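# Open the narrow cabinet's top drawer, close all others

## Task

Pull the top drawer of the slim cabinet with three drawers fully open and leave it open. At the end, every other drawer in the room must be completely closed, and no cabinet may be moved noticeably from its place. The robot must not fall or finish leaning, or the task fails.

## Robot and tools

Robot: a Dexmate Vega on a three-wheeled mobile base. It has two 7-joint arms with two-finger grippers, a head with a camera, and a torso made of thigh, shank and chest that folds in a Z shape. From above, in its starting posture, it measures 0.70 m long and 0.63 m wide (0.91 m with arms folded), and its front edge sits 0.35 m ahead of the base origin. There is nothing to keep it from tipping, and once fallen it cannot recover.

Frames, all in metres. Base frame: origin on the floor at the turning point, on the centre line, 0.185 m behind the front axle; x forward, y left, z up. The chest point and the left_hand and right_hand points are reported in this frame. A hand point lies between the fingers, 0.033 m back from the closed tips. Fingers point along the hand's z, close along its y, and the back of the hand (with its camera) faces -x. At long reach the printed hand position may be off. The odometry frame is the base frame as it was at the start; base_odometry counts wheel turns only, so wheel slip appears as travel. turned_by_wheels and turned_by_imu give the turn since the last result in rad, left positive. base_tilt gives forward and right lean in degrees, with roughly 2 degrees of error.

Tool move. It takes one action, plus "cameras" (a list drawn from head_camera, left_wrist_camera, right_wrist_camera or all; [] returns no images). An action is "base", "joints" or both, optionally with "speeds" and "min_time_s". Alternatively it is "target" by itself. Calling move with no action just reports state and images.
- base: an object with exactly one key, given as an offset from the base's current position. translate_m is -2 to 2 m, forward positive. strafe_m is -2 to 2 m, left positive, and heading can drift. rotate_rad is -3.2 to 3.2 rad, counter-clockwise positive. When the direction changes, the front wheels steer first, which takes up to 1.1 s.
- joints: a single object mapping joint names to absolute targets in rad. Torso: torso_hip_rad 0 to 1.57, torso_knee_rad 0 to 3.141, torso_waist_rad -1.57 to 1.57 (positive tips the chest back; forward lean equals knee - hip - waist). Torso joints named together arrive together. Arm keys run left_ or right_ followed by shoulder_pitch, shoulder_yaw, upper_arm_roll, elbow, forearm_roll, wrist_pitch, wrist_yaw, gripper. Signs are mirrored between arms: left shoulder pitch positive swings down, right shoulder pitch negative swings down. Right wrist pitch negative tips the hand down. Elbow runs -3.041 to 0.214, with negative bending up. Gripper runs 0 (shut) to 0.785 and is the angle of each finger. Head: head_pan_rad ±2.792 (left positive), head_tilt_rad ±1.483, head_camera_tilt_rad -1.483 to 1.378 (positive is down). Start posture of the torso is stand: 0.469, 1.617, 1.048. Other presets (hip, knee, waist): stand_high 0.78, 1.57, 0.44; lean_20 0.52, 1.05, 0.18; lean_45 0.52, 1.05, -0.26; low_lean_45 0, 0, -0.79. Folded arm, in key order: left 1, 0.5, -0.6, -2.5, 0, -0.9, 0; right -1, -0.5, 0.6, -2.5, 0, 0.9, 0. Fold the arms before going to low_lean_45.
- speeds: caps the base speed for this action only: translate_m and strafe_m 0.04 to 0.3 m/s, rotate_rad 0.1 to 0.6 rad/s.
- min_time_s: 0.1 to 8 s, a lower bound on how long each arm and head motion takes.
- target: an absolute pose for one hand in the base frame, with keys side ("left"/"right"), x, y, z in m (-3 to 3), pitch_deg (-30 to 95; 90 points the fingers down, 0 is level), heading_deg (0 is forward, counter-clockwise positive), optional roll_deg (defaults to 0), and optional line_only (true means refuse anything but a straight line). The plan is checked against the robot's own body only, not the furniture, and the robot must be standing still. A straight path of up to 45 cm is used when possible; otherwise an arc that can swing the elbow wide. If the result says "short (part of ...)", send the same target again.

Result lines: base_status, joint_status, left_hand_status and right_hand_status. "done" means finished by count; for the base this holds even if the wheels slipped. "off_target" means the part stopped away from its goal and may still be pushing. "contact_stop" and "time_out" cancel the targets of the whole group (torso, left arm or right arm). "refused" means nothing moved. "reached" means within 10 mm and 2 degrees. "not_followed" or "joint command not followed" means a self-collision guard blocked the arm. on_its_own lists motion you did not command. "pictures" gives the image order. Once a call is refused or interrupted by a stop, the remaining move, wait and finished_scene calls in that reply are skipped.

wait: seconds 0 to 10, plus cameras. zoom_image: camera, plus region [x0, y0, x1, y1] in pixels of that camera's latest image, at most 504x504. Head images are 896x560; wrist images are 672x420. finished_scene: scene (integer) ends the current scene permanently.

Cautions. The base does not halt on furniture: it stalls or slides, and it can nudge a cabinet or itself without any report, so check with the cameras. Never let the arms hit or press on each other. Keep contact forces modest: a torque fault freezes the arm for 10 s, and long pushes or stretched holds heat the motors (MOTOR HOT at 65 °C, shutdown at 80 °C). After any stop, pull the arm back first. Avoid slamming drawers or shoving cabinets, let nothing fall, and watch base_tilt so the robot never tips.

Each tool is called as a command line: name --argument value for each argument, lists and objects as JSON in quotes; but a table of rows of numbers goes row by row, as --pt "numbers of a row", without its own name.

## Session

move

Scene clock: 0.00 s.
Joint torques (N m): no reading
Motor temperatures (°C): left_arm=[31 31 31 26 40 35 41] | right_arm=[30 27 33 31 36 36 33]
base_odometry: x=+0.000 y=+0.000 heading=+0.000
turned_by_wheels: +0.000
turned_by_imu: +0.000
base_tilt: forward=+0.0 right=+0.8
base_status: not commanded
joint_positions: torso_hip_rad=+0.469 torso_knee_rad=+1.617 torso_waist_rad=+1.048 left_shoulder_pitch_rad=+2.217 left_shoulder_yaw_rad=-0.014 left_upper_arm_roll_rad=-0.004 left_elbow_rad=-1.080 left_forearm_roll_rad=+0.010 left_wrist_pitch_rad=-0.495 left_wrist_yaw_rad=-0.006 left_gripper_rad=+0.005 right_shoulder_pitch_rad=-2.194 right_shoulder_yaw_rad=-0.002 right_upper_arm_roll_rad=+0.006 right_elbow_rad=-1.112 right_forearm_roll_rad=+0.018 right_wrist_pitch_rad=+0.493 right_wrist_yaw_rad=-0.008 right_gripper_rad=+0.005 head_pan_rad=+0.000 head_tilt_rad=+0.000 head_camera_tilt_rad=+0.000
joint_status: not commanded
chest: x=-0.0111 y=+0.0000 z=+1.4155 quat_wxyz=(+0.999, +0.000, +0.050, +0.000) (m; base frame)
left_hand: x=+0.1723 y=+0.2218 z=+0.5939 quat_wxyz=(+0.402, -0.001, +0.916, -0.004) pitch_deg=+42.6 heading_deg=-0.5 roll_deg=-0.7 back=up (m; base frame)
right_hand: x=+0.2084 y=-0.2404 z=+0.6102 quat_wxyz=(+0.427, +0.011, +0.904, -0.007) pitch_deg=+39.4 heading_deg=-1.6 roll_deg=-0.3 back=up (m; base frame)
pictures: head_camera, left_wrist_camera, right_wrist_camera

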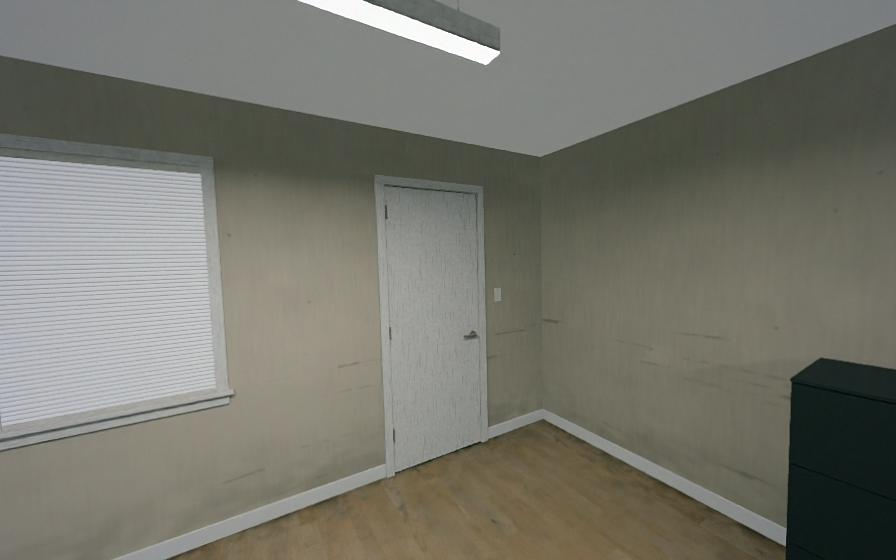

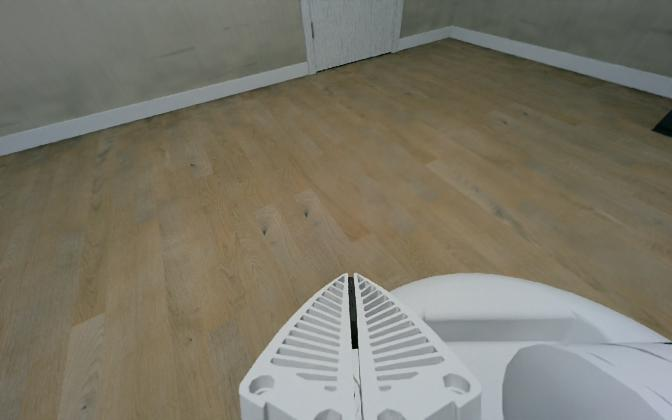

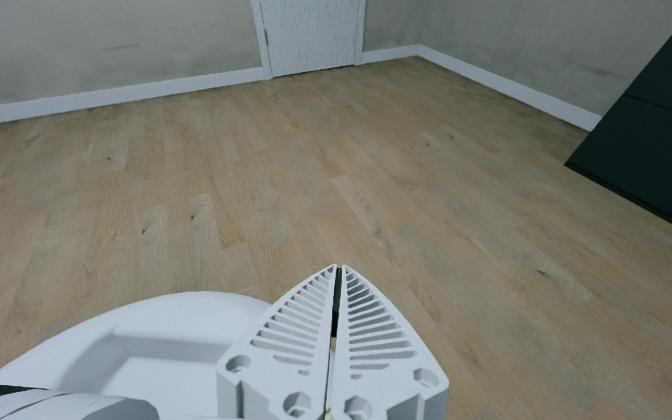

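move --joints '{"head_pan_rad": -1.2, "head_camera_tilt_rad": 0.4}' --cameras '["head_camera"]'

move --joints '{"head_pan_rad": -2.6, "head_camera_tilt_rad": 0.4}' --cameras '["head_camera"]'

move --joints '{"head_pan_rad": 1.3, "head_camera_tilt_rad": 0.4}' --cameras '["head_camera"]'

move --joints '{"head_pan_rad": 2.6, "head_camera_tilt_rad": 0.4}' --cameras '["head_camera"]'

Scene clock: 1.77 s.
Joint torques (N m): left_arm=[7.05 -0.56 -1.14 -1.42 0.09 -1.88 0.05] | right_arm=[-3.85 -1.67 0.6 -2.75 0.06 2.17 -0.07]
Motor temperatures (°C): left_arm=[31 31 31 26 40 35 41] | right_arm=[30 27 33 31 36 36 33]
move: done
base_odometry: x=+0.000 y=+0.000 heading=+0.000
turned_by_wheels: +0.000
turned_by_imu: +0.000
base_tilt: forward=+0.1 right=+0.7
base_status: not commanded
joint_positions: torso_hip_rad=+0.469 torso_knee_rad=+1.617 torso_waist_rad=+1.048 left_shoulder_pitch_rad=+2.217 left_shoulder_yaw_rad=-0.014 left_upper_arm_roll_rad=-0.004 left_elbow_rad=-1.080 left_forearm_roll_rad=+0.010 left_wrist_pitch_rad=-0.495 left_wrist_yaw_rad=-0.006 left_gripper_rad=+0.005 right_shoulder_pitch_rad=-2.194 right_shoulder_yaw_rad=-0.002 right_upper_arm_roll_rad=+0.006 right_elbow_rad=-1.112 right_forearm_roll_rad=+0.018 right_wrist_pitch_rad=+0.493 right_wrist_yaw_rad=-0.008 right_gripper_rad=+0.005 head_pan_rad=-1.200 head_tilt_rad=+0.000 head_camera_tilt_rad=+0.400
joint_status: all done
chest: x=-0.0111 y=+0.0000 z=+1.4155 quat_wxyz=(+0.999, +0.000, +0.050, +0.000) (m; base frame)
left_hand: x=+0.1724 y=+0.2218 z=+0.5939 quat_wxyz=(+0.402, -0.001, +0.916, -0.004) pitch_deg=+42.6 heading_deg=-0.5 roll_deg=-0.7 back=up (m; base frame)
right_hand: x=+0.2084 y=-0.2404 z=+0.6102 quat_wxyz=(+0.427, +0.011, +0.904, -0.007) pitch_deg=+39.4 heading_deg=-1.6 roll_deg=-0.3 back=up (m; base frame)
pictures: head_camera

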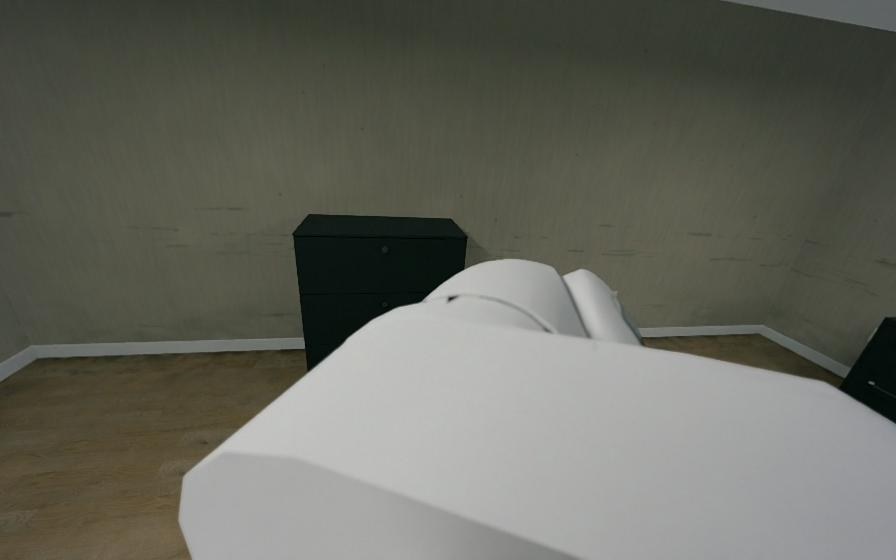

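Scene clock: 3.37 s.
Joint torques (N m): left_arm=[4.88 -0.54 -1.14 -3.05 -0.04 -1.8 0.01] | right_arm=[-2.91 -1.52 0.43 -3.64 -0.01 2.51 -0.02]
Motor temperatures (°C): left_arm=[31 31 31 26 40 35 41] | right_arm=[30 27 33 31 36 37 33]
move: done
base_odometry: x=+0.000 y=+0.000 heading=+0.000
turned_by_wheels: +0.000
turned_by_imu: +0.000
base_tilt: forward=+0.0 right=+0.7
base_status: not commanded
joint_positions: torso_hip_rad=+0.469 torso_knee_rad=+1.617 torso_waist_rad=+1.048 left_shoulder_pitch_rad=+2.217 left_shoulder_yaw_rad=-0.014 left_upper_arm_roll_rad=-0.004 left_elbow_rad=-1.080 left_forearm_roll_rad=+0.010 left_wrist_pitch_rad=-0.495 left_wrist_yaw_rad=-0.006 left_gripper_rad=+0.005 right_shoulder_pitch_rad=-2.194 right_shoulder_yaw_rad=-0.002 right_upper_arm_roll_rad=+0.006 right_elbow_rad=-1.112 right_forearm_roll_rad=+0.018 right_wrist_pitch_rad=+0.493 right_wrist_yaw_rad=-0.008 right_gripper_rad=+0.005 head_pan_rad=-2.600 head_tilt_rad=+0.000 head_camera_tilt_rad=+0.400
joint_status: all done
chest: x=-0.0111 y=+0.0000 z=+1.4155 quat_wxyz=(+0.999, +0.000, +0.050, +0.000) (m; base frame)
left_hand: x=+0.1724 y=+0.2218 z=+0.5939 quat_wxyz=(+0.402, -0.001, +0.916, -0.004) pitch_deg=+42.6 heading_deg=-0.5 roll_deg=-0.7 back=up (m; base frame)
right_hand: x=+0.2084 y=-0.2404 z=+0.6102 quat_wxyz=(+0.427, +0.011, +0.904, -0.007) pitch_deg=+39.4 heading_deg=-1.6 roll_deg=-0.3 back=up (m; base frame)
pictures: head_camera

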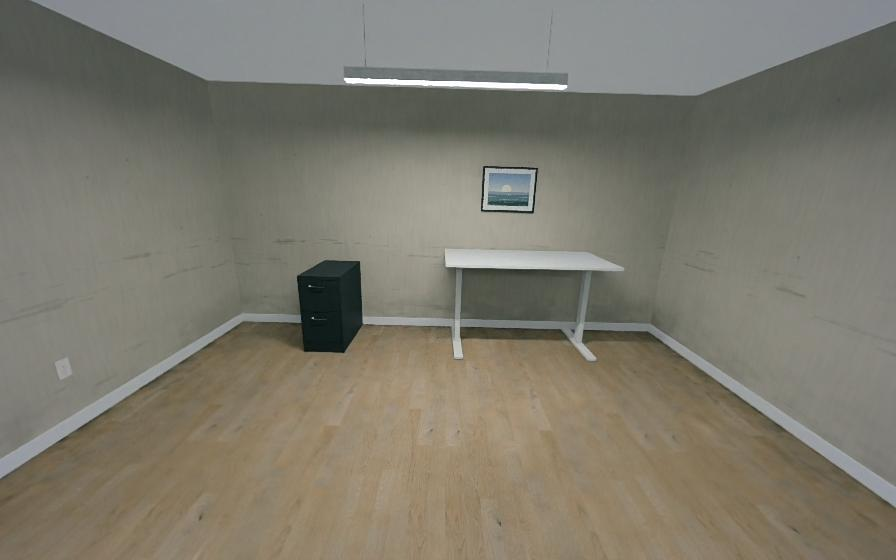

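Scene clock: 6.63 s.
Joint torques (N m): left_arm=[6.28 -1.39 -0.36 -2.26 0.03 -1.98 -0.12] | right_arm=[-5.27 -1.89 0.47 -2.61 0.1 2.41 0.06]
Motor temperatures (°C): left_arm=[31 31 31 26 40 35 41] | right_arm=[30 27 33 31 36 37 33]
move: done
base_odometry: x=+0.000 y=+0.000 heading=+0.000
turned_by_wheels: +0.000
turned_by_imu: +0.000
base_tilt: forward=+0.1 right=+0.7
base_status: not commanded
joint_positions: torso_hip_rad=+0.469 torso_knee_rad=+1.617 torso_waist_rad=+1.048 left_shoulder_pitch_rad=+2.217 left_shoulder_yaw_rad=-0.014 left_upper_arm_roll_rad=-0.004 left_elbow_rad=-1.080 left_forearm_roll_rad=+0.010 left_wrist_pitch_rad=-0.495 left_wrist_yaw_rad=-0.006 left_gripper_rad=+0.005 right_shoulder_pitch_rad=-2.194 right_shoulder_yaw_rad=-0.002 right_upper_arm_roll_rad=+0.006 right_elbow_rad=-1.112 right_forearm_roll_rad=+0.018 right_wrist_pitch_rad=+0.493 right_wrist_yaw_rad=-0.008 right_gripper_rad=+0.005 head_pan_rad=+1.300 head_tilt_rad=+0.000 head_camera_tilt_rad=+0.400
joint_status: all done
chest: x=-0.0111 y=+0.0000 z=+1.4155 quat_wxyz=(+0.999, +0.000, +0.050, +0.000) (m; base frame)
left_hand: x=+0.1724 y=+0.2218 z=+0.5939 quat_wxyz=(+0.402, -0.001, +0.916, -0.004) pitch_deg=+42.6 heading_deg=-0.5 roll_deg=-0.7 back=up (m; base frame)
right_hand: x=+0.2084 y=-0.2404 z=+0.6102 quat_wxyz=(+0.427, +0.011, +0.904, -0.007) pitch_deg=+39.4 heading_deg=-1.6 roll_deg=-0.3 back=up (m; base frame)
pictures: head_camera

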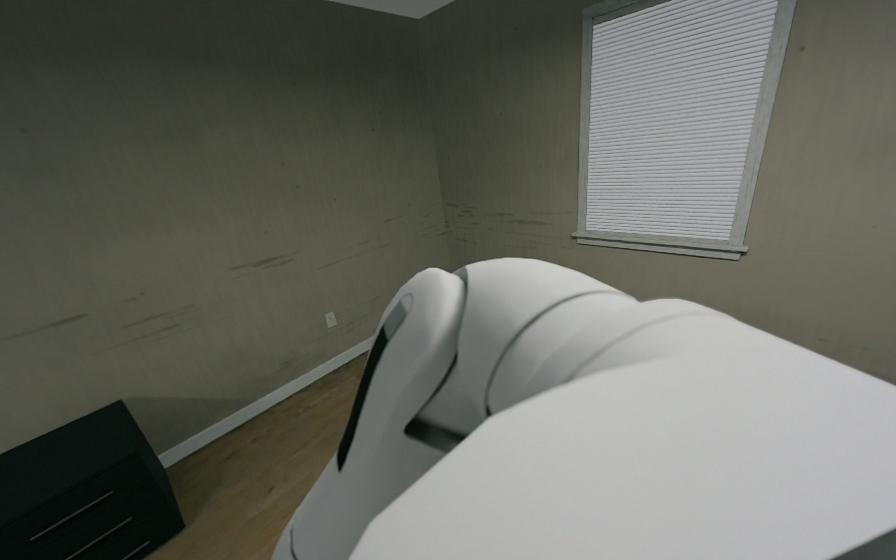

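Scene clock: 8.17 s.
Joint torques (N m): left_arm=[6.7 -0.25 -0.69 -2.72 0.12 -2.29 -0.32] | right_arm=[-4.82 -0.49 0.51 -2.98 0.09 2.42 -0.09]
Motor temperatures (°C): left_arm=[31 31 31 26 40 35 41] | right_arm=[30 27 33 31 36 37 33]
move: done
base_odometry: x=+0.000 y=+0.000 heading=+0.000
turned_by_wheels: +0.000
turned_by_imu: +0.000
base_tilt: forward=+0.1 right=+0.8
base_status: not commanded
joint_positions: torso_hip_rad=+0.469 torso_knee_rad=+1.617 torso_waist_rad=+1.048 left_shoulder_pitch_rad=+2.217 left_shoulder_yaw_rad=-0.014 left_upper_arm_roll_rad=-0.004 left_elbow_rad=-1.080 left_forearm_roll_rad=+0.010 left_wrist_pitch_rad=-0.495 left_wrist_yaw_rad=-0.006 left_gripper_rad=+0.005 right_shoulder_pitch_rad=-2.194 right_shoulder_yaw_rad=-0.002 right_upper_arm_roll_rad=+0.006 right_elbow_rad=-1.112 right_forearm_roll_rad=+0.018 right_wrist_pitch_rad=+0.493 right_wrist_yaw_rad=-0.008 right_gripper_rad=+0.005 head_pan_rad=+2.600 head_tilt_rad=+0.000 head_camera_tilt_rad=+0.400
joint_status: all done
chest: x=-0.0111 y=+0.0000 z=+1.4155 quat_wxyz=(+0.999, +0.000, +0.050, +0.000) (m; base frame)
left_hand: x=+0.1724 y=+0.2218 z=+0.5939 quat_wxyz=(+0.402, -0.001, +0.916, -0.004) pitch_deg=+42.6 heading_deg=-0.5 roll_deg=-0.7 back=up (m; base frame)
right_hand: x=+0.2084 y=-0.2404 z=+0.6102 quat_wxyz=(+0.427, +0.011, +0.904, -0.007) pitch_deg=+39.4 heading_deg=-1.6 roll_deg=-0.3 back=up (m; base frame)
pictures: head_camera

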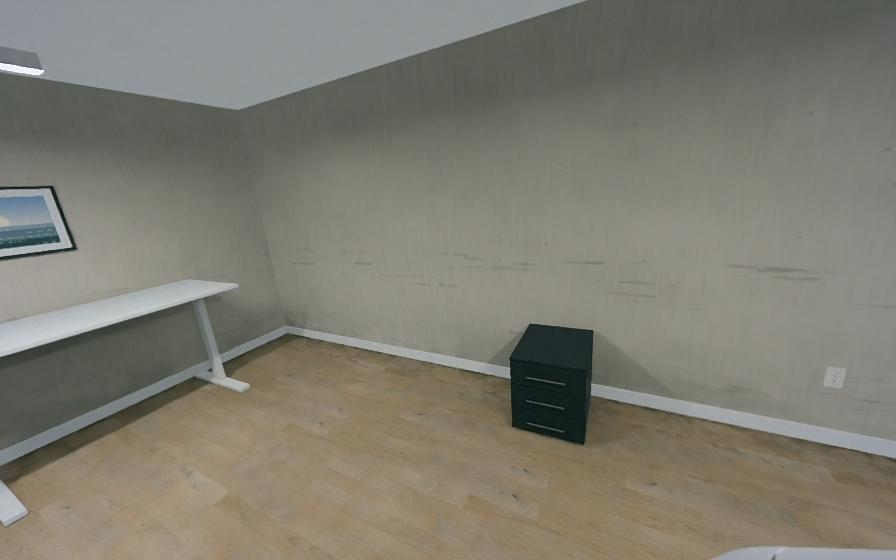

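move --base '{"rotate_rad": 2.28}' --joints '{"head_pan_rad": 0, "head_camera_tilt_rad": 0.6}' --cameras '["head_camera"]'

zoom_image --camera "head_camera" --region '[330, 180, 570, 380]'

Scene clock: 14.20 s.
Joint torques (N m): left_arm=[6.19 -0.01 -0.91 -1.93 0.29 -1.94 0.05] | right_arm=[-2.93 -0.99 0.39 -3.17 0.02 2.6 -0.01]
Motor temperatures (°C): left_arm=[31 31 31 26 40 35 41] | right_arm=[30 27 33 31 36 37 33]
move: done
base_odometry: x=+0.003 y=-0.001 heading=+2.287
turned_by_wheels: +2.287
turned_by_imu: +2.275
base_tilt: forward=+0.0 right=+0.8
base_status: done
joint_positions: torso_hip_rad=+0.469 torso_knee_rad=+1.617 torso_waist_rad=+1.048 left_shoulder_pitch_rad=+2.217 left_shoulder_yaw_rad=-0.014 left_upper_arm_roll_rad=-0.004 left_elbow_rad=-1.080 left_forearm_roll_rad=+0.010 left_wrist_pitch_rad=-0.495 left_wrist_yaw_rad=-0.006 left_gripper_rad=+0.005 right_shoulder_pitch_rad=-2.194 right_shoulder_yaw_rad=-0.002 right_upper_arm_roll_rad=+0.006 right_elbow_rad=-1.112 right_forearm_roll_rad=+0.018 right_wrist_pitch_rad=+0.493 right_wrist_yaw_rad=-0.008 right_gripper_rad=+0.005 head_pan_rad=+0.000 head_tilt_rad=+0.000 head_camera_tilt_rad=+0.600
joint_status: all done
chest: x=-0.0111 y=+0.0000 z=+1.4155 quat_wxyz=(+0.999, +0.000, +0.050, +0.000) (m; base frame)
left_hand: x=+0.1724 y=+0.2218 z=+0.5939 quat_wxyz=(+0.402, -0.001, +0.916, -0.004) pitch_deg=+42.6 heading_deg=-0.5 roll_deg=-0.7 back=up (m; base frame)
right_hand: x=+0.2084 y=-0.2404 z=+0.6102 quat_wxyz=(+0.427, +0.011, +0.904, -0.007) pitch_deg=+39.4 heading_deg=-1.6 roll_deg=-0.3 back=up (m; base frame)
pictures: head_camera

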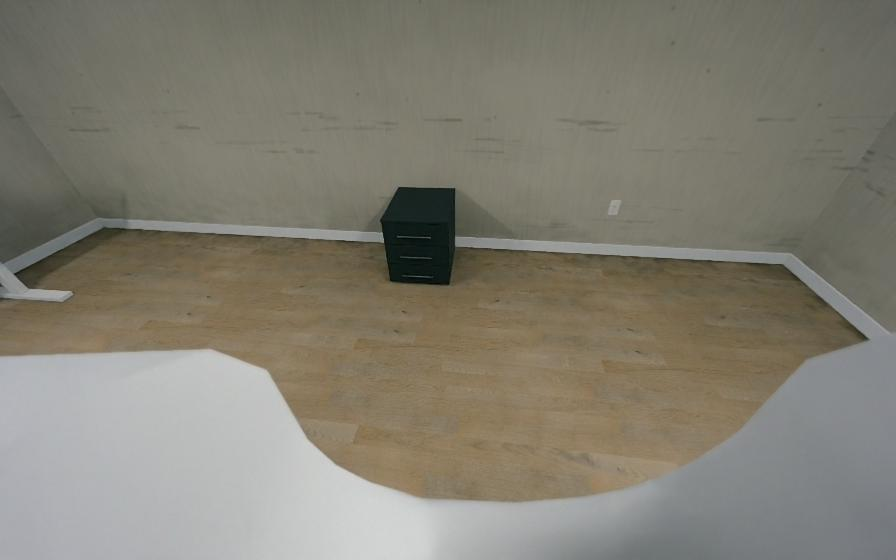

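Scaled by 2.100 from the camera's 896x560 image, which has a finer 960x600 frame.

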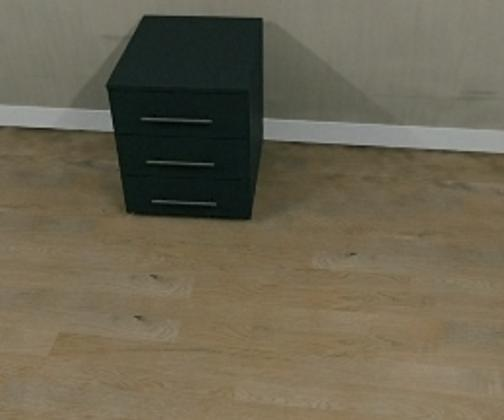

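wait --seconds 0.2 --cameras '["head_camera"]'

move --joints '{"head_camera_tilt_rad": 0.4}' --cameras '["head_camera"]'

Scene clock: 14.83 s.
Joint torques (N m): left_arm=[5.17 -0.67 -0.33 -2.45 -0.09 -1.3 -0.33] | right_arm=[-4.29 -0.25 0.5 -3.2 0.17 2.9 -0.2]
Motor temperatures (°C): left_arm=[31 31 31 26 40 35 41] | right_arm=[30 27 33 31 36 37 33]
base_odometry: x=+0.003 y=-0.001 heading=+2.287
turned_by_wheels: +0.000
turned_by_imu: +0.000
base_tilt: forward=+0.0 right=+0.8
base_status: done
joint_positions: torso_hip_rad=+0.469 torso_knee_rad=+1.617 torso_waist_rad=+1.048 left_shoulder_pitch_rad=+2.217 left_shoulder_yaw_rad=-0.014 left_upper_arm_roll_rad=-0.004 left_elbow_rad=-1.080 left_forearm_roll_rad=+0.010 left_wrist_pitch_rad=-0.495 left_wrist_yaw_rad=-0.006 left_gripper_rad=+0.005 right_shoulder_pitch_rad=-2.194 right_shoulder_yaw_rad=-0.002 right_upper_arm_roll_rad=+0.006 right_elbow_rad=-1.112 right_forearm_roll_rad=+0.018 right_wrist_pitch_rad=+0.493 right_wrist_yaw_rad=-0.008 right_gripper_rad=+0.005 head_pan_rad=+0.000 head_tilt_rad=+0.000 head_camera_tilt_rad=+0.600
joint_status: all done
chest: x=-0.0111 y=+0.0000 z=+1.4155 quat_wxyz=(+0.999, +0.000, +0.050, +0.000) (m; base frame)
left_hand: x=+0.1724 y=+0.2218 z=+0.5939 quat_wxyz=(+0.402, -0.001, +0.916, -0.004) pitch_deg=+42.6 heading_deg=-0.5 roll_deg=-0.7 back=up (m; base frame)
right_hand: x=+0.2084 y=-0.2404 z=+0.6102 quat_wxyz=(+0.427, +0.011, +0.904, -0.007) pitch_deg=+39.4 heading_deg=-1.6 roll_deg=-0.3 back=up (m; base frame)
wait: 0.20 s; at rest from the start
pictures: head_camera

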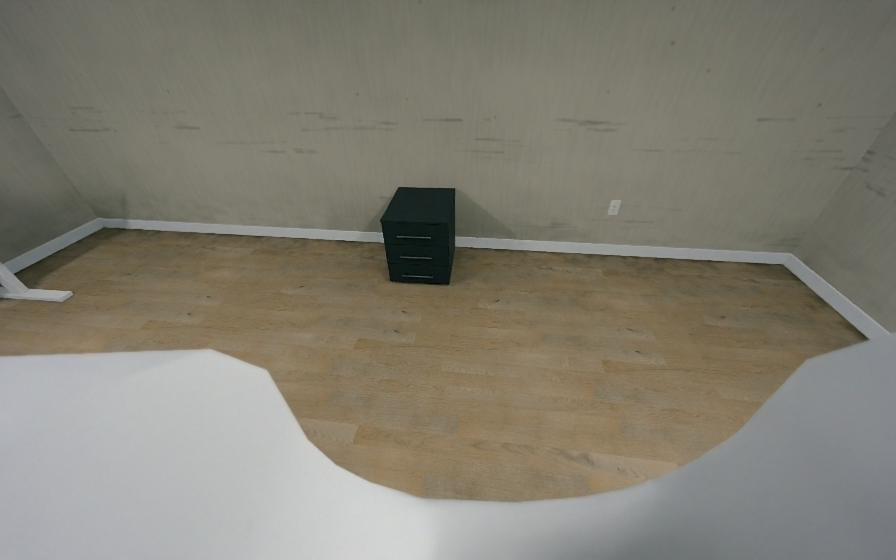

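Scene clock: 15.57 s.
Joint torques (N m): left_arm=[5.41 -1.79 -0.95 -3.69 -0.15 -2.4 -0.04] | right_arm=[-3.27 -1.1 1.23 -2.49 0.25 2.6 -0.19]
Motor temperatures (°C): left_arm=[31 31 31 26 40 35 41] | right_arm=[30 27 33 31 36 37 33]
move: done
base_odometry: x=+0.003 y=-0.001 heading=+2.287
turned_by_wheels: +0.000
turned_by_imu: +0.000
base_tilt: forward=+0.0 right=+0.8
base_status: not commanded
joint_positions: torso_hip_rad=+0.469 torso_knee_rad=+1.617 torso_waist_rad=+1.048 left_shoulder_pitch_rad=+2.217 left_shoulder_yaw_rad=-0.014 left_upper_arm_roll_rad=-0.004 left_elbow_rad=-1.080 left_forearm_roll_rad=+0.010 left_wrist_pitch_rad=-0.495 left_wrist_yaw_rad=-0.006 left_gripper_rad=+0.005 right_shoulder_pitch_rad=-2.194 right_shoulder_yaw_rad=-0.002 right_upper_arm_roll_rad=+0.006 right_elbow_rad=-1.112 right_forearm_roll_rad=+0.018 right_wrist_pitch_rad=+0.493 right_wrist_yaw_rad=-0.008 right_gripper_rad=+0.005 head_pan_rad=+0.000 head_tilt_rad=+0.000 head_camera_tilt_rad=+0.400
joint_status: all done
chest: x=-0.0111 y=+0.0000 z=+1.4155 quat_wxyz=(+0.999, +0.000, +0.050, +0.000) (m; base frame)
left_hand: x=+0.1724 y=+0.2218 z=+0.5939 quat_wxyz=(+0.402, -0.001, +0.916, -0.004) pitch_deg=+42.6 heading_deg=-0.5 roll_deg=-0.7 back=up (m; base frame)
right_hand: x=+0.2084 y=-0.2404 z=+0.6102 quat_wxyz=(+0.427, +0.011, +0.904, -0.007) pitch_deg=+39.4 heading_deg=-1.6 roll_deg=-0.3 back=up (m; base frame)
pictures: head_camera

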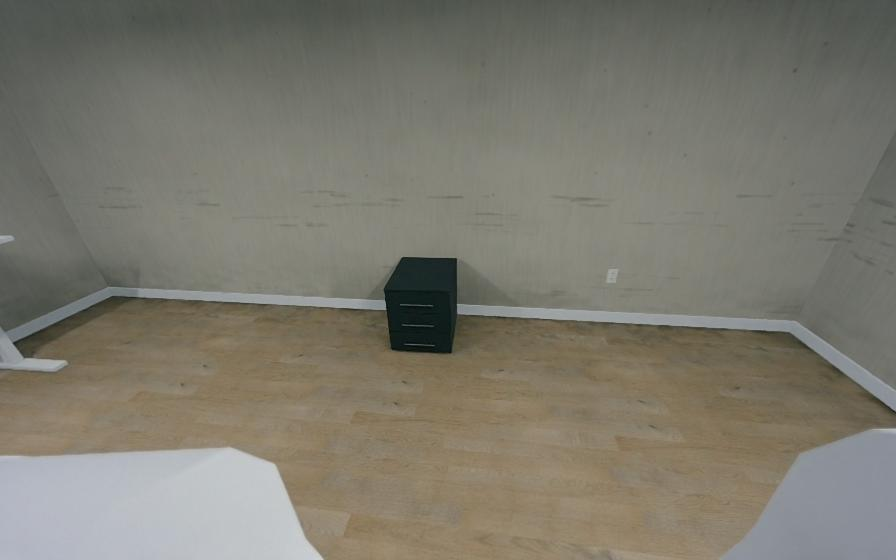

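move --base '{"rotate_rad": -0.04}' --joints '{"torso_hip_rad": 0.3, "torso_knee_rad": 1.2, "torso_waist_rad": 0.7, "head_camera_tilt_rad": 0.5}' --cameras '[]'

move --base '{"translate_m": 0.9}' --cameras '["head_camera", "left_wrist_camera"]'

zoom_image --camera "head_camera" --region '[250, 160, 570, 480]'

Scene clock: 19.10 s.
Joint torques (N m): left_arm=[8.41 -1.46 -1.33 -2.48 0.27 -1.99 -0.06] | right_arm=[-6.7 -0.94 0.76 -1.11 0.09 2.94 -0.07]
Motor temperatures (°C): left_arm=[31 31 31 26 40 35 41] | right_arm=[30 27 33 31 36 37 33]
move: done
base_odometry: x=+0.003 y=-0.001 heading=+2.247
turned_by_wheels: -0.040
turned_by_imu: -0.040
base_tilt: forward=+0.0 right=+0.8
base_status: done
joint_positions: torso_hip_rad=+0.300 torso_knee_rad=+1.200 torso_waist_rad=+0.700 left_shoulder_pitch_rad=+2.217 left_shoulder_yaw_rad=-0.014 left_upper_arm_roll_rad=-0.004 left_elbow_rad=-1.080 left_forearm_roll_rad=+0.010 left_wrist_pitch_rad=-0.495 left_wrist_yaw_rad=-0.006 left_gripper_rad=+0.005 right_shoulder_pitch_rad=-2.194 right_shoulder_yaw_rad=-0.002 right_upper_arm_roll_rad=+0.006 right_elbow_rad=-1.112 right_forearm_roll_rad=+0.018 right_wrist_pitch_rad=+0.493 right_wrist_yaw_rad=-0.008 right_gripper_rad=+0.005 head_pan_rad=+0.000 head_tilt_rad=+0.000 head_camera_tilt_rad=+0.500
joint_status: all done
chest: x=-0.0270 y=+0.0000 z=+1.3262 quat_wxyz=(+0.995, +0.000, +0.100, +0.000) (m; base frame)
left_hand: x=+0.0736 y=+0.2218 z=+0.4904 quat_wxyz=(+0.356, -0.001, +0.934, -0.004) pitch_deg=+48.3 heading_deg=-0.5 roll_deg=-0.7 back=up (m; base frame)
right_hand: x=+0.1112 y=-0.2404 z=+0.5030 quat_wxyz=(+0.381, +0.011, +0.924, -0.008) pitch_deg=+45.1 heading_deg=-1.8 roll_deg=-0.5 back=up (m; base frame)
pictures: none
No camera images: "cameras" was empty.

Scene clock: 23.97 s.
Joint torques (N m): left_arm=[8.54 -0.91 -0.81 -2.22 0.01 -1.49 -0.13] | right_arm=[-7.92 -0.51 0.83 -2.32 0.09 2.04 -0.01]
Motor temperatures (°C): left_arm=[31 31 31 26 40 35 41] | right_arm=[30 27 33 31 36 37 33]
move: done
base_odometry: x=-0.561 y=+0.700 heading=+2.248
turned_by_wheels: +0.001
turned_by_imu: +0.000
base_tilt: forward=+0.1 right=+0.8
base_status: done
joint_positions: torso_hip_rad=+0.300 torso_knee_rad=+1.200 torso_waist_rad=+0.700 left_shoulder_pitch_rad=+2.217 left_shoulder_yaw_rad=-0.014 left_upper_arm_roll_rad=-0.004 left_elbow_rad=-1.080 left_forearm_roll_rad=+0.010 left_wrist_pitch_rad=-0.495 left_wrist_yaw_rad=-0.006 left_gripper_rad=+0.005 right_shoulder_pitch_rad=-2.194 right_shoulder_yaw_rad=-0.002 right_upper_arm_roll_rad=+0.006 right_elbow_rad=-1.112 right_forearm_roll_rad=+0.018 right_wrist_pitch_rad=+0.493 right_wrist_yaw_rad=-0.008 right_gripper_rad=+0.005 head_pan_rad=+0.000 head_tilt_rad=+0.000 head_camera_tilt_rad=+0.500
joint_status: not commanded
chest: x=-0.0269 y=+0.0000 z=+1.3262 quat_wxyz=(+0.995, +0.000, +0.100, +0.000) (m; base frame)
left_hand: x=+0.0736 y=+0.2218 z=+0.4904 quat_wxyz=(+0.356, -0.001, +0.934, -0.004) pitch_deg=+48.3 heading_deg=-0.5 roll_deg=-0.7 back=up (m; base frame)
right_hand: x=+0.1112 y=-0.2404 z=+0.5029 quat_wxyz=(+0.381, +0.011, +0.924, -0.008) pitch_deg=+45.2 heading_deg=-1.8 roll_deg=-0.5 back=up (m; base frame)
pictures: head_camera, left_wrist_camera

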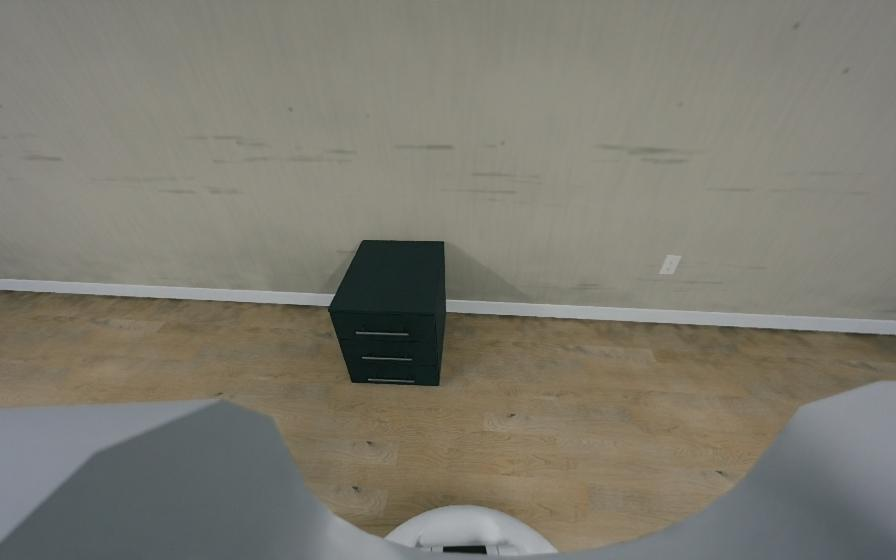

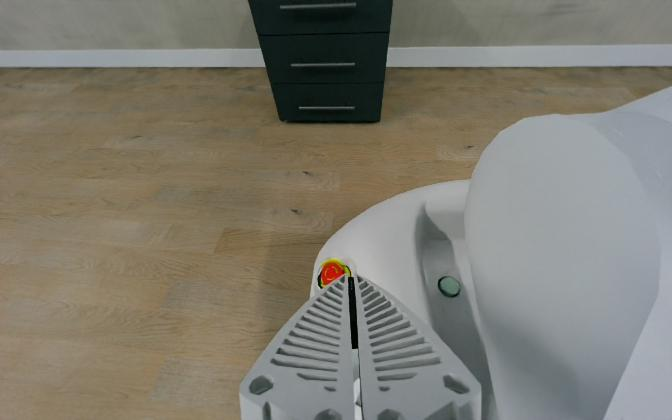

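Scaled by 1.575 from the camera's 896x560 image, which has a finer 960x600 frame.

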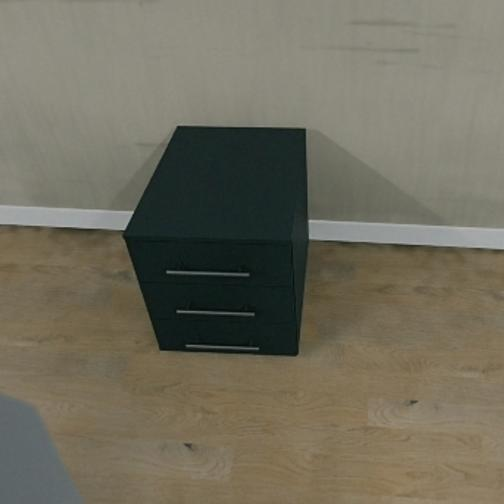

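move --joints '{"right_shoulder_pitch_rad": -1, "right_shoulder_yaw_rad": -0.5, "right_upper_arm_roll_rad": 0.6, "right_elbow_rad": -2.5, "right_forearm_roll_rad": 0, "right_wrist_pitch_rad": 0.9, "right_wrist_yaw_rad": 0}' --cameras '[]'

move --target '{"side": "left", "x": 0.42, "y": 0.28, "z": 0.85, "pitch_deg": 20, "heading_deg": 0, "roll_deg": 90}' --cameras '["head_camera"]'

Scene clock: 30.83 s.
Joint torques (N m): left_arm=[8.85 -0.2 -1.7 -1.45 -0.04 -2.01 0.02] | right_arm=[20.54 -7.32 4.73 -0.25 0.26 -1.99 0.03]
Motor temperatures (°C): left_arm=[31 31 31 26 40 35 41] | right_arm=[30 27 33 31 36 37 33]
move: done
base_odometry: x=-0.561 y=+0.700 heading=+2.248
turned_by_wheels: +0.000
turned_by_imu: +0.000
base_tilt: forward=+0.1 right=+0.8
base_status: not commanded
joint_positions: torso_hip_rad=+0.300 torso_knee_rad=+1.200 torso_waist_rad=+0.700 left_shoulder_pitch_rad=+2.217 left_shoulder_yaw_rad=-0.014 left_upper_arm_roll_rad=-0.004 left_elbow_rad=-1.080 left_forearm_roll_rad=+0.010 left_wrist_pitch_rad=-0.495 left_wrist_yaw_rad=-0.006 left_gripper_rad=+0.005 right_shoulder_pitch_rad=-1.004 right_shoulder_yaw_rad=-0.498 right_upper_arm_roll_rad=+0.598 right_elbow_rad=-2.496 right_forearm_roll_rad=+0.000 right_wrist_pitch_rad=+0.899 right_wrist_yaw_rad=+0.000 right_gripper_rad=+0.005 head_pan_rad=+0.000 head_tilt_rad=+0.000 head_camera_tilt_rad=+0.500
joint_status: all done
chest: x=-0.0269 y=+0.0000 z=+1.3262 quat_wxyz=(+0.995, +0.000, +0.100, +0.000) (m; base frame)
left_hand: x=+0.0736 y=+0.2218 z=+0.4904 quat_wxyz=(+0.356, -0.001, +0.934, -0.004) pitch_deg=+48.3 heading_deg=-0.5 roll_deg=-0.7 back=up (m; base frame)
right_hand: x=-0.0063 y=-0.1553 z=+1.6286 quat_wxyz=(+0.860, -0.219, -0.352, -0.298) pitch_deg=-41.1 heading_deg=+129.0 roll_deg=+12.8 back=down (m; base frame)
pictures: none
No camera images: "cameras" was empty.

Scene clock: 36.10 s.
Joint torques (N m): left_arm=[2.32 4.95 -3.65 -7.83 1.68 0.96 0.86] | right_arm=[21.73 -6.81 5.57 1.09 0.18 -2.11 -0.12]
Motor temperatures (°C): left_arm=[31 31 31 26 40 35 41] | right_arm=[30 27 33 31 36 37 33]
move: done
base_odometry: x=-0.561 y=+0.700 heading=+2.248
turned_by_wheels: +0.000
turned_by_imu: +0.000
base_tilt: forward=+0.0 right=+0.8
base_status: not commanded
joint_positions: torso_hip_rad=+0.300 torso_knee_rad=+1.200 torso_waist_rad=+0.700 left_shoulder_pitch_rad=+2.232 left_shoulder_yaw_rad=+0.615 left_upper_arm_roll_rad=+0.123 left_elbow_rad=-2.249 left_forearm_roll_rad=+1.121 left_wrist_pitch_rad=+0.455 left_wrist_yaw_rad=-0.025 left_gripper_rad=+0.005 right_shoulder_pitch_rad=-1.000 right_shoulder_yaw_rad=-0.500 right_upper_arm_roll_rad=+0.600 right_elbow_rad=-2.500 right_forearm_roll_rad=+0.000 right_wrist_pitch_rad=+0.900 right_wrist_yaw_rad=+0.000 right_gripper_rad=+0.005 head_pan_rad=+0.000 head_tilt_rad=+0.000 head_camera_tilt_rad=+0.500
joint_status: not commanded
chest: x=-0.0269 y=+0.0000 z=+1.3262 quat_wxyz=(+0.995, +0.000, +0.100, +0.000) (m; base frame)
left_hand: x=+0.4192 y=+0.2803 z=+0.8472 quat_wxyz=(+0.405, +0.579, +0.581, +0.403) pitch_deg=+20.3 heading_deg=+0.0 roll_deg=+89.8 (m; base frame)
left_hand_status: reached (checked arc [a long move], planned for 4.0 s): 3 mm and 0.3 deg off.
right_hand: x=-0.0095 y=-0.1534 z=+1.6272 quat_wxyz=(+0.858, -0.220, -0.356, -0.299) pitch_deg=-40.6 heading_deg=+129.1 roll_deg=+12.5 back=down (m; base frame)
pictures: head_camera

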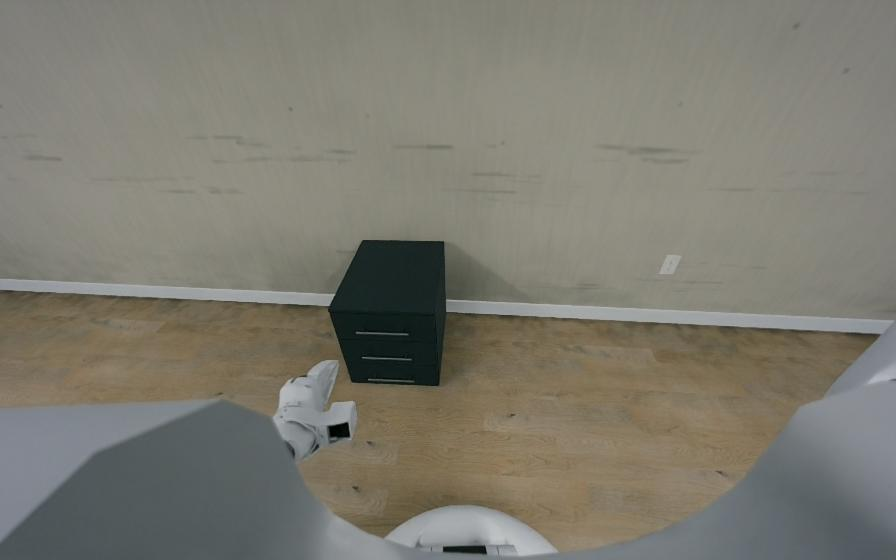

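Now lower the torso with more lean; hand will dip by about 0.35–0.5 m, so do it in part.

move --joints '{"torso_hip_rad": 0.25, "torso_knee_rad": 0.85, "torso_waist_rad": 0.1, "head_camera_tilt_rad": 0.3}' --cameras '["head_camera"]'

move --target '{"side": "left", "x": 0.6, "y": 0.28, "z": 0.44, "pitch_deg": 10, "heading_deg": 0, "roll_deg": 90}' --cameras '["head_camera", "left_wrist_camera"]'

Scene clock: 39.77 s.
Joint torques (N m): left_arm=[9.84 4.56 -1.09 -6.9 1.27 -0.36 0.51] | right_arm=[18.94 -6.92 6.9 -1.33 0.7 -1.31 -0.5]
Motor temperatures (°C): left_arm=[31 31 31 26 40 35 41] | right_arm=[30 27 33 31 36 37 33]
move: done
base_odometry: x=-0.561 y=+0.700 heading=+2.248
turned_by_wheels: +0.000
turned_by_imu: +0.000
base_tilt: forward=+0.1 right=+0.8
base_status: not commanded
joint_positions: torso_hip_rad=+0.250 torso_knee_rad=+0.850 torso_waist_rad=+0.100 left_shoulder_pitch_rad=+2.232 left_shoulder_yaw_rad=+0.617 left_upper_arm_roll_rad=+0.123 left_elbow_rad=-2.253 left_forearm_roll_rad=+1.125 left_wrist_pitch_rad=+0.459 left_wrist_yaw_rad=-0.025 left_gripper_rad=+0.005 right_shoulder_pitch_rad=-1.000 right_shoulder_yaw_rad=-0.500 right_upper_arm_roll_rad=+0.600 right_elbow_rad=-2.500 right_forearm_roll_rad=+0.000 right_wrist_pitch_rad=+0.900 right_wrist_yaw_rad=+0.000 right_gripper_rad=+0.005 head_pan_rad=+0.000 head_tilt_rad=+0.000 head_camera_tilt_rad=+0.300
joint_status: all done
chest: x=+0.0091 y=+0.0000 z=+1.2100 quat_wxyz=(+0.969, +0.000, +0.247, +0.000) (m; base frame)
left_hand: x=+0.2954 y=+0.2801 z=+0.6231 quat_wxyz=(+0.314, +0.633, +0.633, +0.315) pitch_deg=+37.2 heading_deg=+0.0 roll_deg=-90.0 (m; base frame)
right_hand: x=+0.1147 y=-0.1534 z=+1.4925 quat_wxyz=(+0.901, -0.262, -0.224, -0.263) pitch_deg=-49.7 heading_deg=+114.2 roll_deg=+33.3 back=down (m; base frame)
pictures: head_camera

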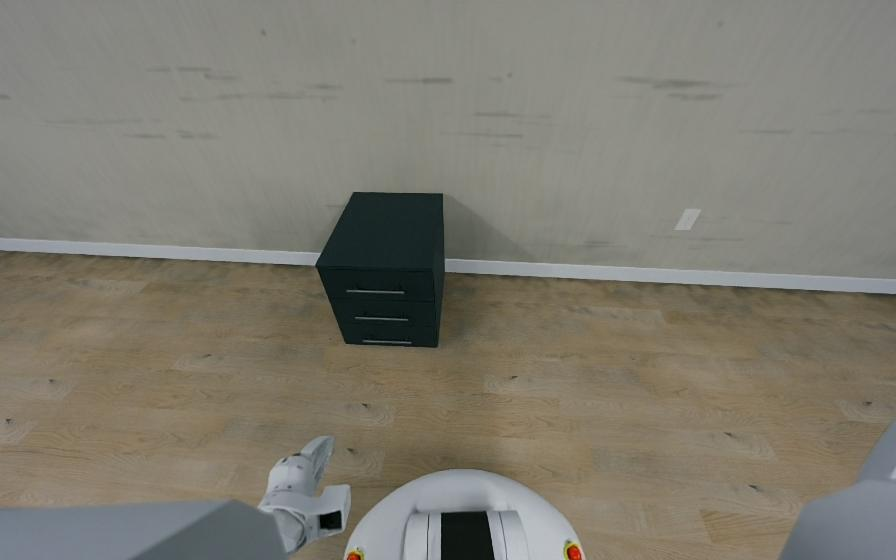

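Scene clock: 40.07 s.
Joint torques (N m): left_arm=[10.32 4.19 -1.04 -6.55 1.51 0.2 0.78] | right_arm=[19.39 -7.18 6.81 -1.22 0.62 -2.14 -0.52]
Motor temperatures (°C): left_arm=[31 31 31 26 40 35 41] | right_arm=[30 27 33 31 36 37 33]
move: refused
base_odometry: x=-0.561 y=+0.700 heading=+2.248
turned_by_wheels: +0.000
turned_by_imu: +0.000
base_tilt: forward=+0.0 right=+0.7
base_status: not commanded
joint_positions: torso_hip_rad=+0.250 torso_knee_rad=+0.850 torso_waist_rad=+0.100 left_shoulder_pitch_rad=+2.232 left_shoulder_yaw_rad=+0.617 left_upper_arm_roll_rad=+0.123 left_elbow_rad=-2.253 left_forearm_roll_rad=+1.125 left_wrist_pitch_rad=+0.459 left_wrist_yaw_rad=-0.025 left_gripper_rad=+0.005 right_shoulder_pitch_rad=-1.000 right_shoulder_yaw_rad=-0.500 right_upper_arm_roll_rad=+0.600 right_elbow_rad=-2.500 right_forearm_roll_rad=+0.000 right_wrist_pitch_rad=+0.900 right_wrist_yaw_rad=+0.000 right_gripper_rad=+0.005 head_pan_rad=+0.000 head_tilt_rad=+0.000 head_camera_tilt_rad=+0.300
joint_status: not commanded
chest: x=+0.0091 y=+0.0000 z=+1.2100 quat_wxyz=(+0.969, +0.000, +0.247, +0.000) (m; base frame)
left_hand: x=+0.2954 y=+0.2801 z=+0.6231 quat_wxyz=(+0.314, +0.633, +0.633, +0.315) pitch_deg=+37.2 heading_deg=+0.0 roll_deg=-90.0 (m; base frame)
left_hand_status: refused: no posture of the arm gets there (out of reach): the closest leaves the hand 8.7 cm and 1 deg from the pose. Nothing moved.
right_hand: x=+0.1147 y=-0.1534 z=+1.4925 quat_wxyz=(+0.901, -0.262, -0.224, -0.263) pitch_deg=-49.7 heading_deg=+114.2 roll_deg=+33.3 back=down (m; base frame)
pictures: head_camera, left_wrist_camera

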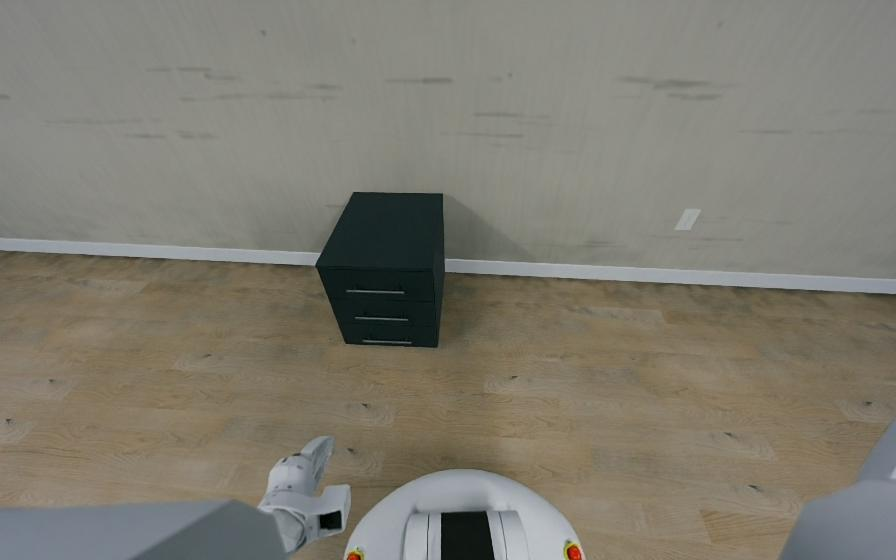

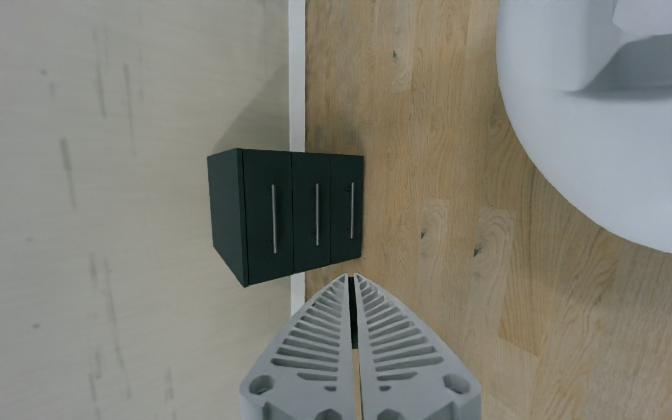

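move --joints '{"torso_hip_rad": 0.22, "torso_knee_rad": 0.7, "torso_waist_rad": -0.3, "head_camera_tilt_rad": 0.1}' --cameras '["head_camera"]'

move --target '{"side": "left", "x": 0.65, "y": 0.28, "z": 0.43, "pitch_deg": 15, "heading_deg": 0, "roll_deg": 90}' --cameras '["head_camera", "left_wrist_camera"]'

Scene clock: 43.20 s.
Joint torques (N m): left_arm=[12.94 3.72 0.4 -4.36 1.12 0.52 0.49] | right_arm=[16.66 -6.03 7.89 -3.42 0.83 -1.31 -0.97]
Motor temperatures (°C): left_arm=[31 31 31 26 40 35 41] | right_arm=[30 27 33 31 36 37 33]
move: done
base_odometry: x=-0.561 y=+0.700 heading=+2.248
turned_by_wheels: +0.000
turned_by_imu: +0.000
base_tilt: forward=+0.1 right=+0.7
base_status: not commanded
joint_positions: torso_hip_rad=+0.220 torso_knee_rad=+0.700 torso_waist_rad=-0.300 left_shoulder_pitch_rad=+2.232 left_shoulder_yaw_rad=+0.617 left_upper_arm_roll_rad=+0.123 left_elbow_rad=-2.253 left_forearm_roll_rad=+1.125 left_wrist_pitch_rad=+0.459 left_wrist_yaw_rad=-0.025 left_gripper_rad=+0.005 right_shoulder_pitch_rad=-1.000 right_shoulder_yaw_rad=-0.500 right_upper_arm_roll_rad=+0.600 right_elbow_rad=-2.500 right_forearm_roll_rad=+0.000 right_wrist_pitch_rad=+0.900 right_wrist_yaw_rad=+0.000 right_gripper_rad=+0.005 head_pan_rad=+0.000 head_tilt_rad=+0.000 head_camera_tilt_rad=+0.100
joint_status: all done
chest: x=+0.0887 y=+0.0000 z=+1.1022 quat_wxyz=(+0.925, +0.000, +0.380, +0.000) (m; base frame)
left_hand: x=+0.2016 y=+0.2801 z=+0.4590 quat_wxyz=(+0.223, +0.671, +0.671, +0.223) pitch_deg=+53.2 heading_deg=+0.0 roll_deg=-90.0 (m; base frame)
right_hand: x=+0.2682 y=-0.1534 z=+1.3444 quat_wxyz=(+0.924, -0.296, -0.096, -0.224) pitch_deg=-53.7 heading_deg=+94.3 roll_deg=+58.5 back=down (m; base frame)
pictures: head_camera

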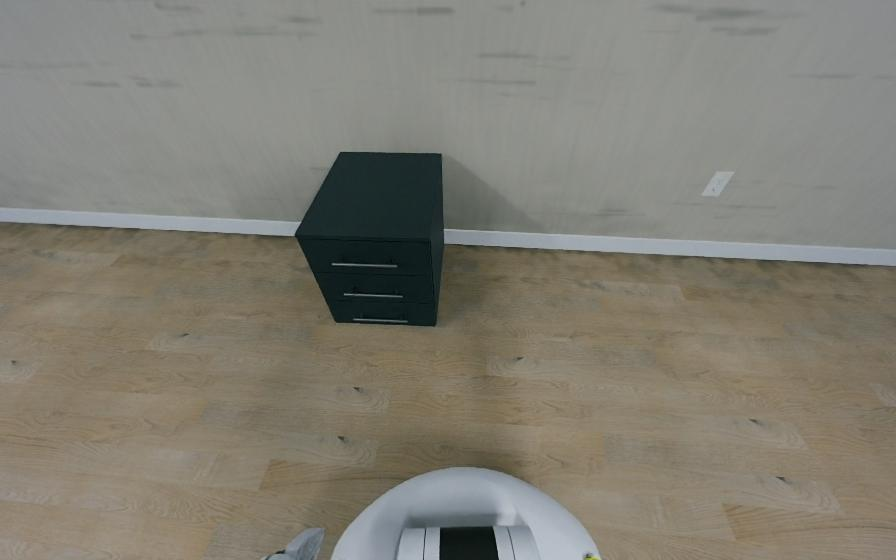

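Scene clock: 49.57 s.
Joint torques (N m): left_arm=[-17.51 1.32 -1.48 -5.8 0.05 -0.72 1.44] | right_arm=[16.52 -8.08 8.22 -2.77 1.15 -1.44 -1.04]
Motor temperatures (°C): left_arm=[31 31 31 26 40 35 41] | right_arm=[30 27 33 31 36 37 33]
move: done
base_odometry: x=-0.561 y=+0.700 heading=+2.248
turned_by_wheels: +0.000
turned_by_imu: +0.000
base_tilt: forward=+0.0 right=+0.8
base_status: not commanded
joint_positions: torso_hip_rad=+0.220 torso_knee_rad=+0.700 torso_waist_rad=-0.300 left_shoulder_pitch_rad=+0.910 left_shoulder_yaw_rad=+0.315 left_upper_arm_roll_rad=+0.384 left_elbow_rad=-0.972 left_forearm_roll_rad=+1.093 left_wrist_pitch_rad=+0.120 left_wrist_yaw_rad=+0.545 left_gripper_rad=+0.005 right_shoulder_pitch_rad=-1.000 right_shoulder_yaw_rad=-0.500 right_upper_arm_roll_rad=+0.600 right_elbow_rad=-2.500 right_forearm_roll_rad=+0.000 right_wrist_pitch_rad=+0.900 right_wrist_yaw_rad=+0.000 right_gripper_rad=+0.005 head_pan_rad=+0.000 head_tilt_rad=+0.000 head_camera_tilt_rad=+0.100
joint_status: not commanded
chest: x=+0.0887 y=+0.0000 z=+1.1022 quat_wxyz=(+0.925, +0.000, +0.380, +0.000) (m; base frame)
left_hand: x=+0.6492 y=+0.2803 z=+0.4297 quat_wxyz=(+0.430, +0.561, +0.561, +0.430) pitch_deg=+15.1 heading_deg=+0.0 roll_deg=-90.0 (m; base frame)
left_hand_status: reached (straight line, planned for 5.1 s): 1 mm and 0.1 deg off.
right_hand: x=+0.2682 y=-0.1534 z=+1.3444 quat_wxyz=(+0.924, -0.296, -0.096, -0.224) pitch_deg=-53.7 heading_deg=+94.3 roll_deg=+58.5 back=down (m; base frame)
pictures: head_camera, left_wrist_camera

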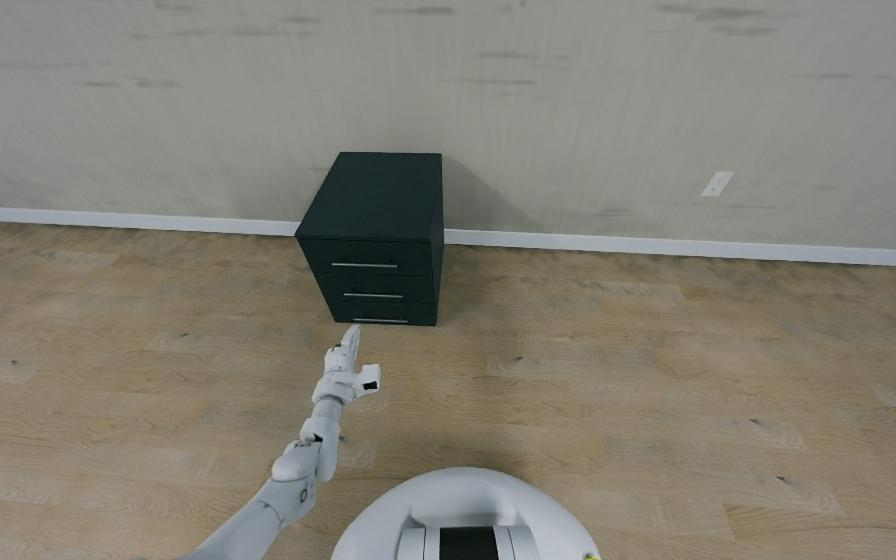

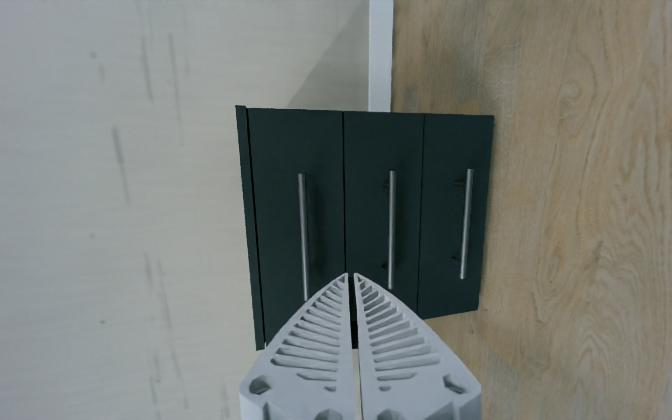

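move --target '{"side": "left", "x": 0.65, "y": 0.28, "z": 0.437, "pitch_deg": 0, "heading_deg": 0, "roll_deg": 90}' --cameras '[]'

move --base '{"translate_m": 0.15}' --joints '{"left_gripper_rad": 0.35}' --cameras '["head_camera", "left_wrist_camera"]'

Scene clock: 50.47 s.
Joint torques (N m): left_arm=[-14.57 -0.14 -0.69 -4.38 -0.02 -0.31 1.56] | right_arm=[16.83 -7.58 7.64 -2.69 1.03 -1.68 -1.13]
Motor temperatures (°C): left_arm=[31 31 31 26 40 35 41] | right_arm=[30 27 33 31 36 37 33]
move: refused
base_odometry: x=-0.561 y=+0.700 heading=+2.248
turned_by_wheels: +0.000
turned_by_imu: +0.000
base_tilt: forward=+0.1 right=+0.8
base_status: not commanded
joint_positions: torso_hip_rad=+0.220 torso_knee_rad=+0.700 torso_waist_rad=-0.300 left_shoulder_pitch_rad=+0.907 left_shoulder_yaw_rad=+0.314 left_upper_arm_roll_rad=+0.384 left_elbow_rad=-0.969 left_forearm_roll_rad=+1.093 left_wrist_pitch_rad=+0.119 left_wrist_yaw_rad=+0.547 left_gripper_rad=+0.005 right_shoulder_pitch_rad=-1.000 right_shoulder_yaw_rad=-0.500 right_upper_arm_roll_rad=+0.600 right_elbow_rad=-2.500 right_forearm_roll_rad=+0.000 right_wrist_pitch_rad=+0.900 right_wrist_yaw_rad=+0.000 right_gripper_rad=+0.005 head_pan_rad=+0.000 head_tilt_rad=+0.000 head_camera_tilt_rad=+0.100
joint_status: not commanded
chest: x=+0.0887 y=+0.0000 z=+1.1022 quat_wxyz=(+0.925, +0.000, +0.380, +0.000) (m; base frame)
left_hand: x=+0.6498 y=+0.2802 z=+0.4298 quat_wxyz=(+0.430, +0.561, +0.561, +0.430) pitch_deg=+15.0 heading_deg=+0.0 roll_deg=-90.0 (m; base frame)
left_hand_status: refused: no posture of the arm gets there (left_wrist_yaw_rad at its limit): the closest leaves the hand 2.0 cm and 8 deg from the pose. Nothing moved.
right_hand: x=+0.2682 y=-0.1534 z=+1.3444 quat_wxyz=(+0.924, -0.296, -0.096, -0.224) pitch_deg=-53.7 heading_deg=+94.3 roll_deg=+58.5 back=down (m; base frame)
pictures: none
No camera images: "cameras" was empty.

not run: a stop came earlier in this reply.


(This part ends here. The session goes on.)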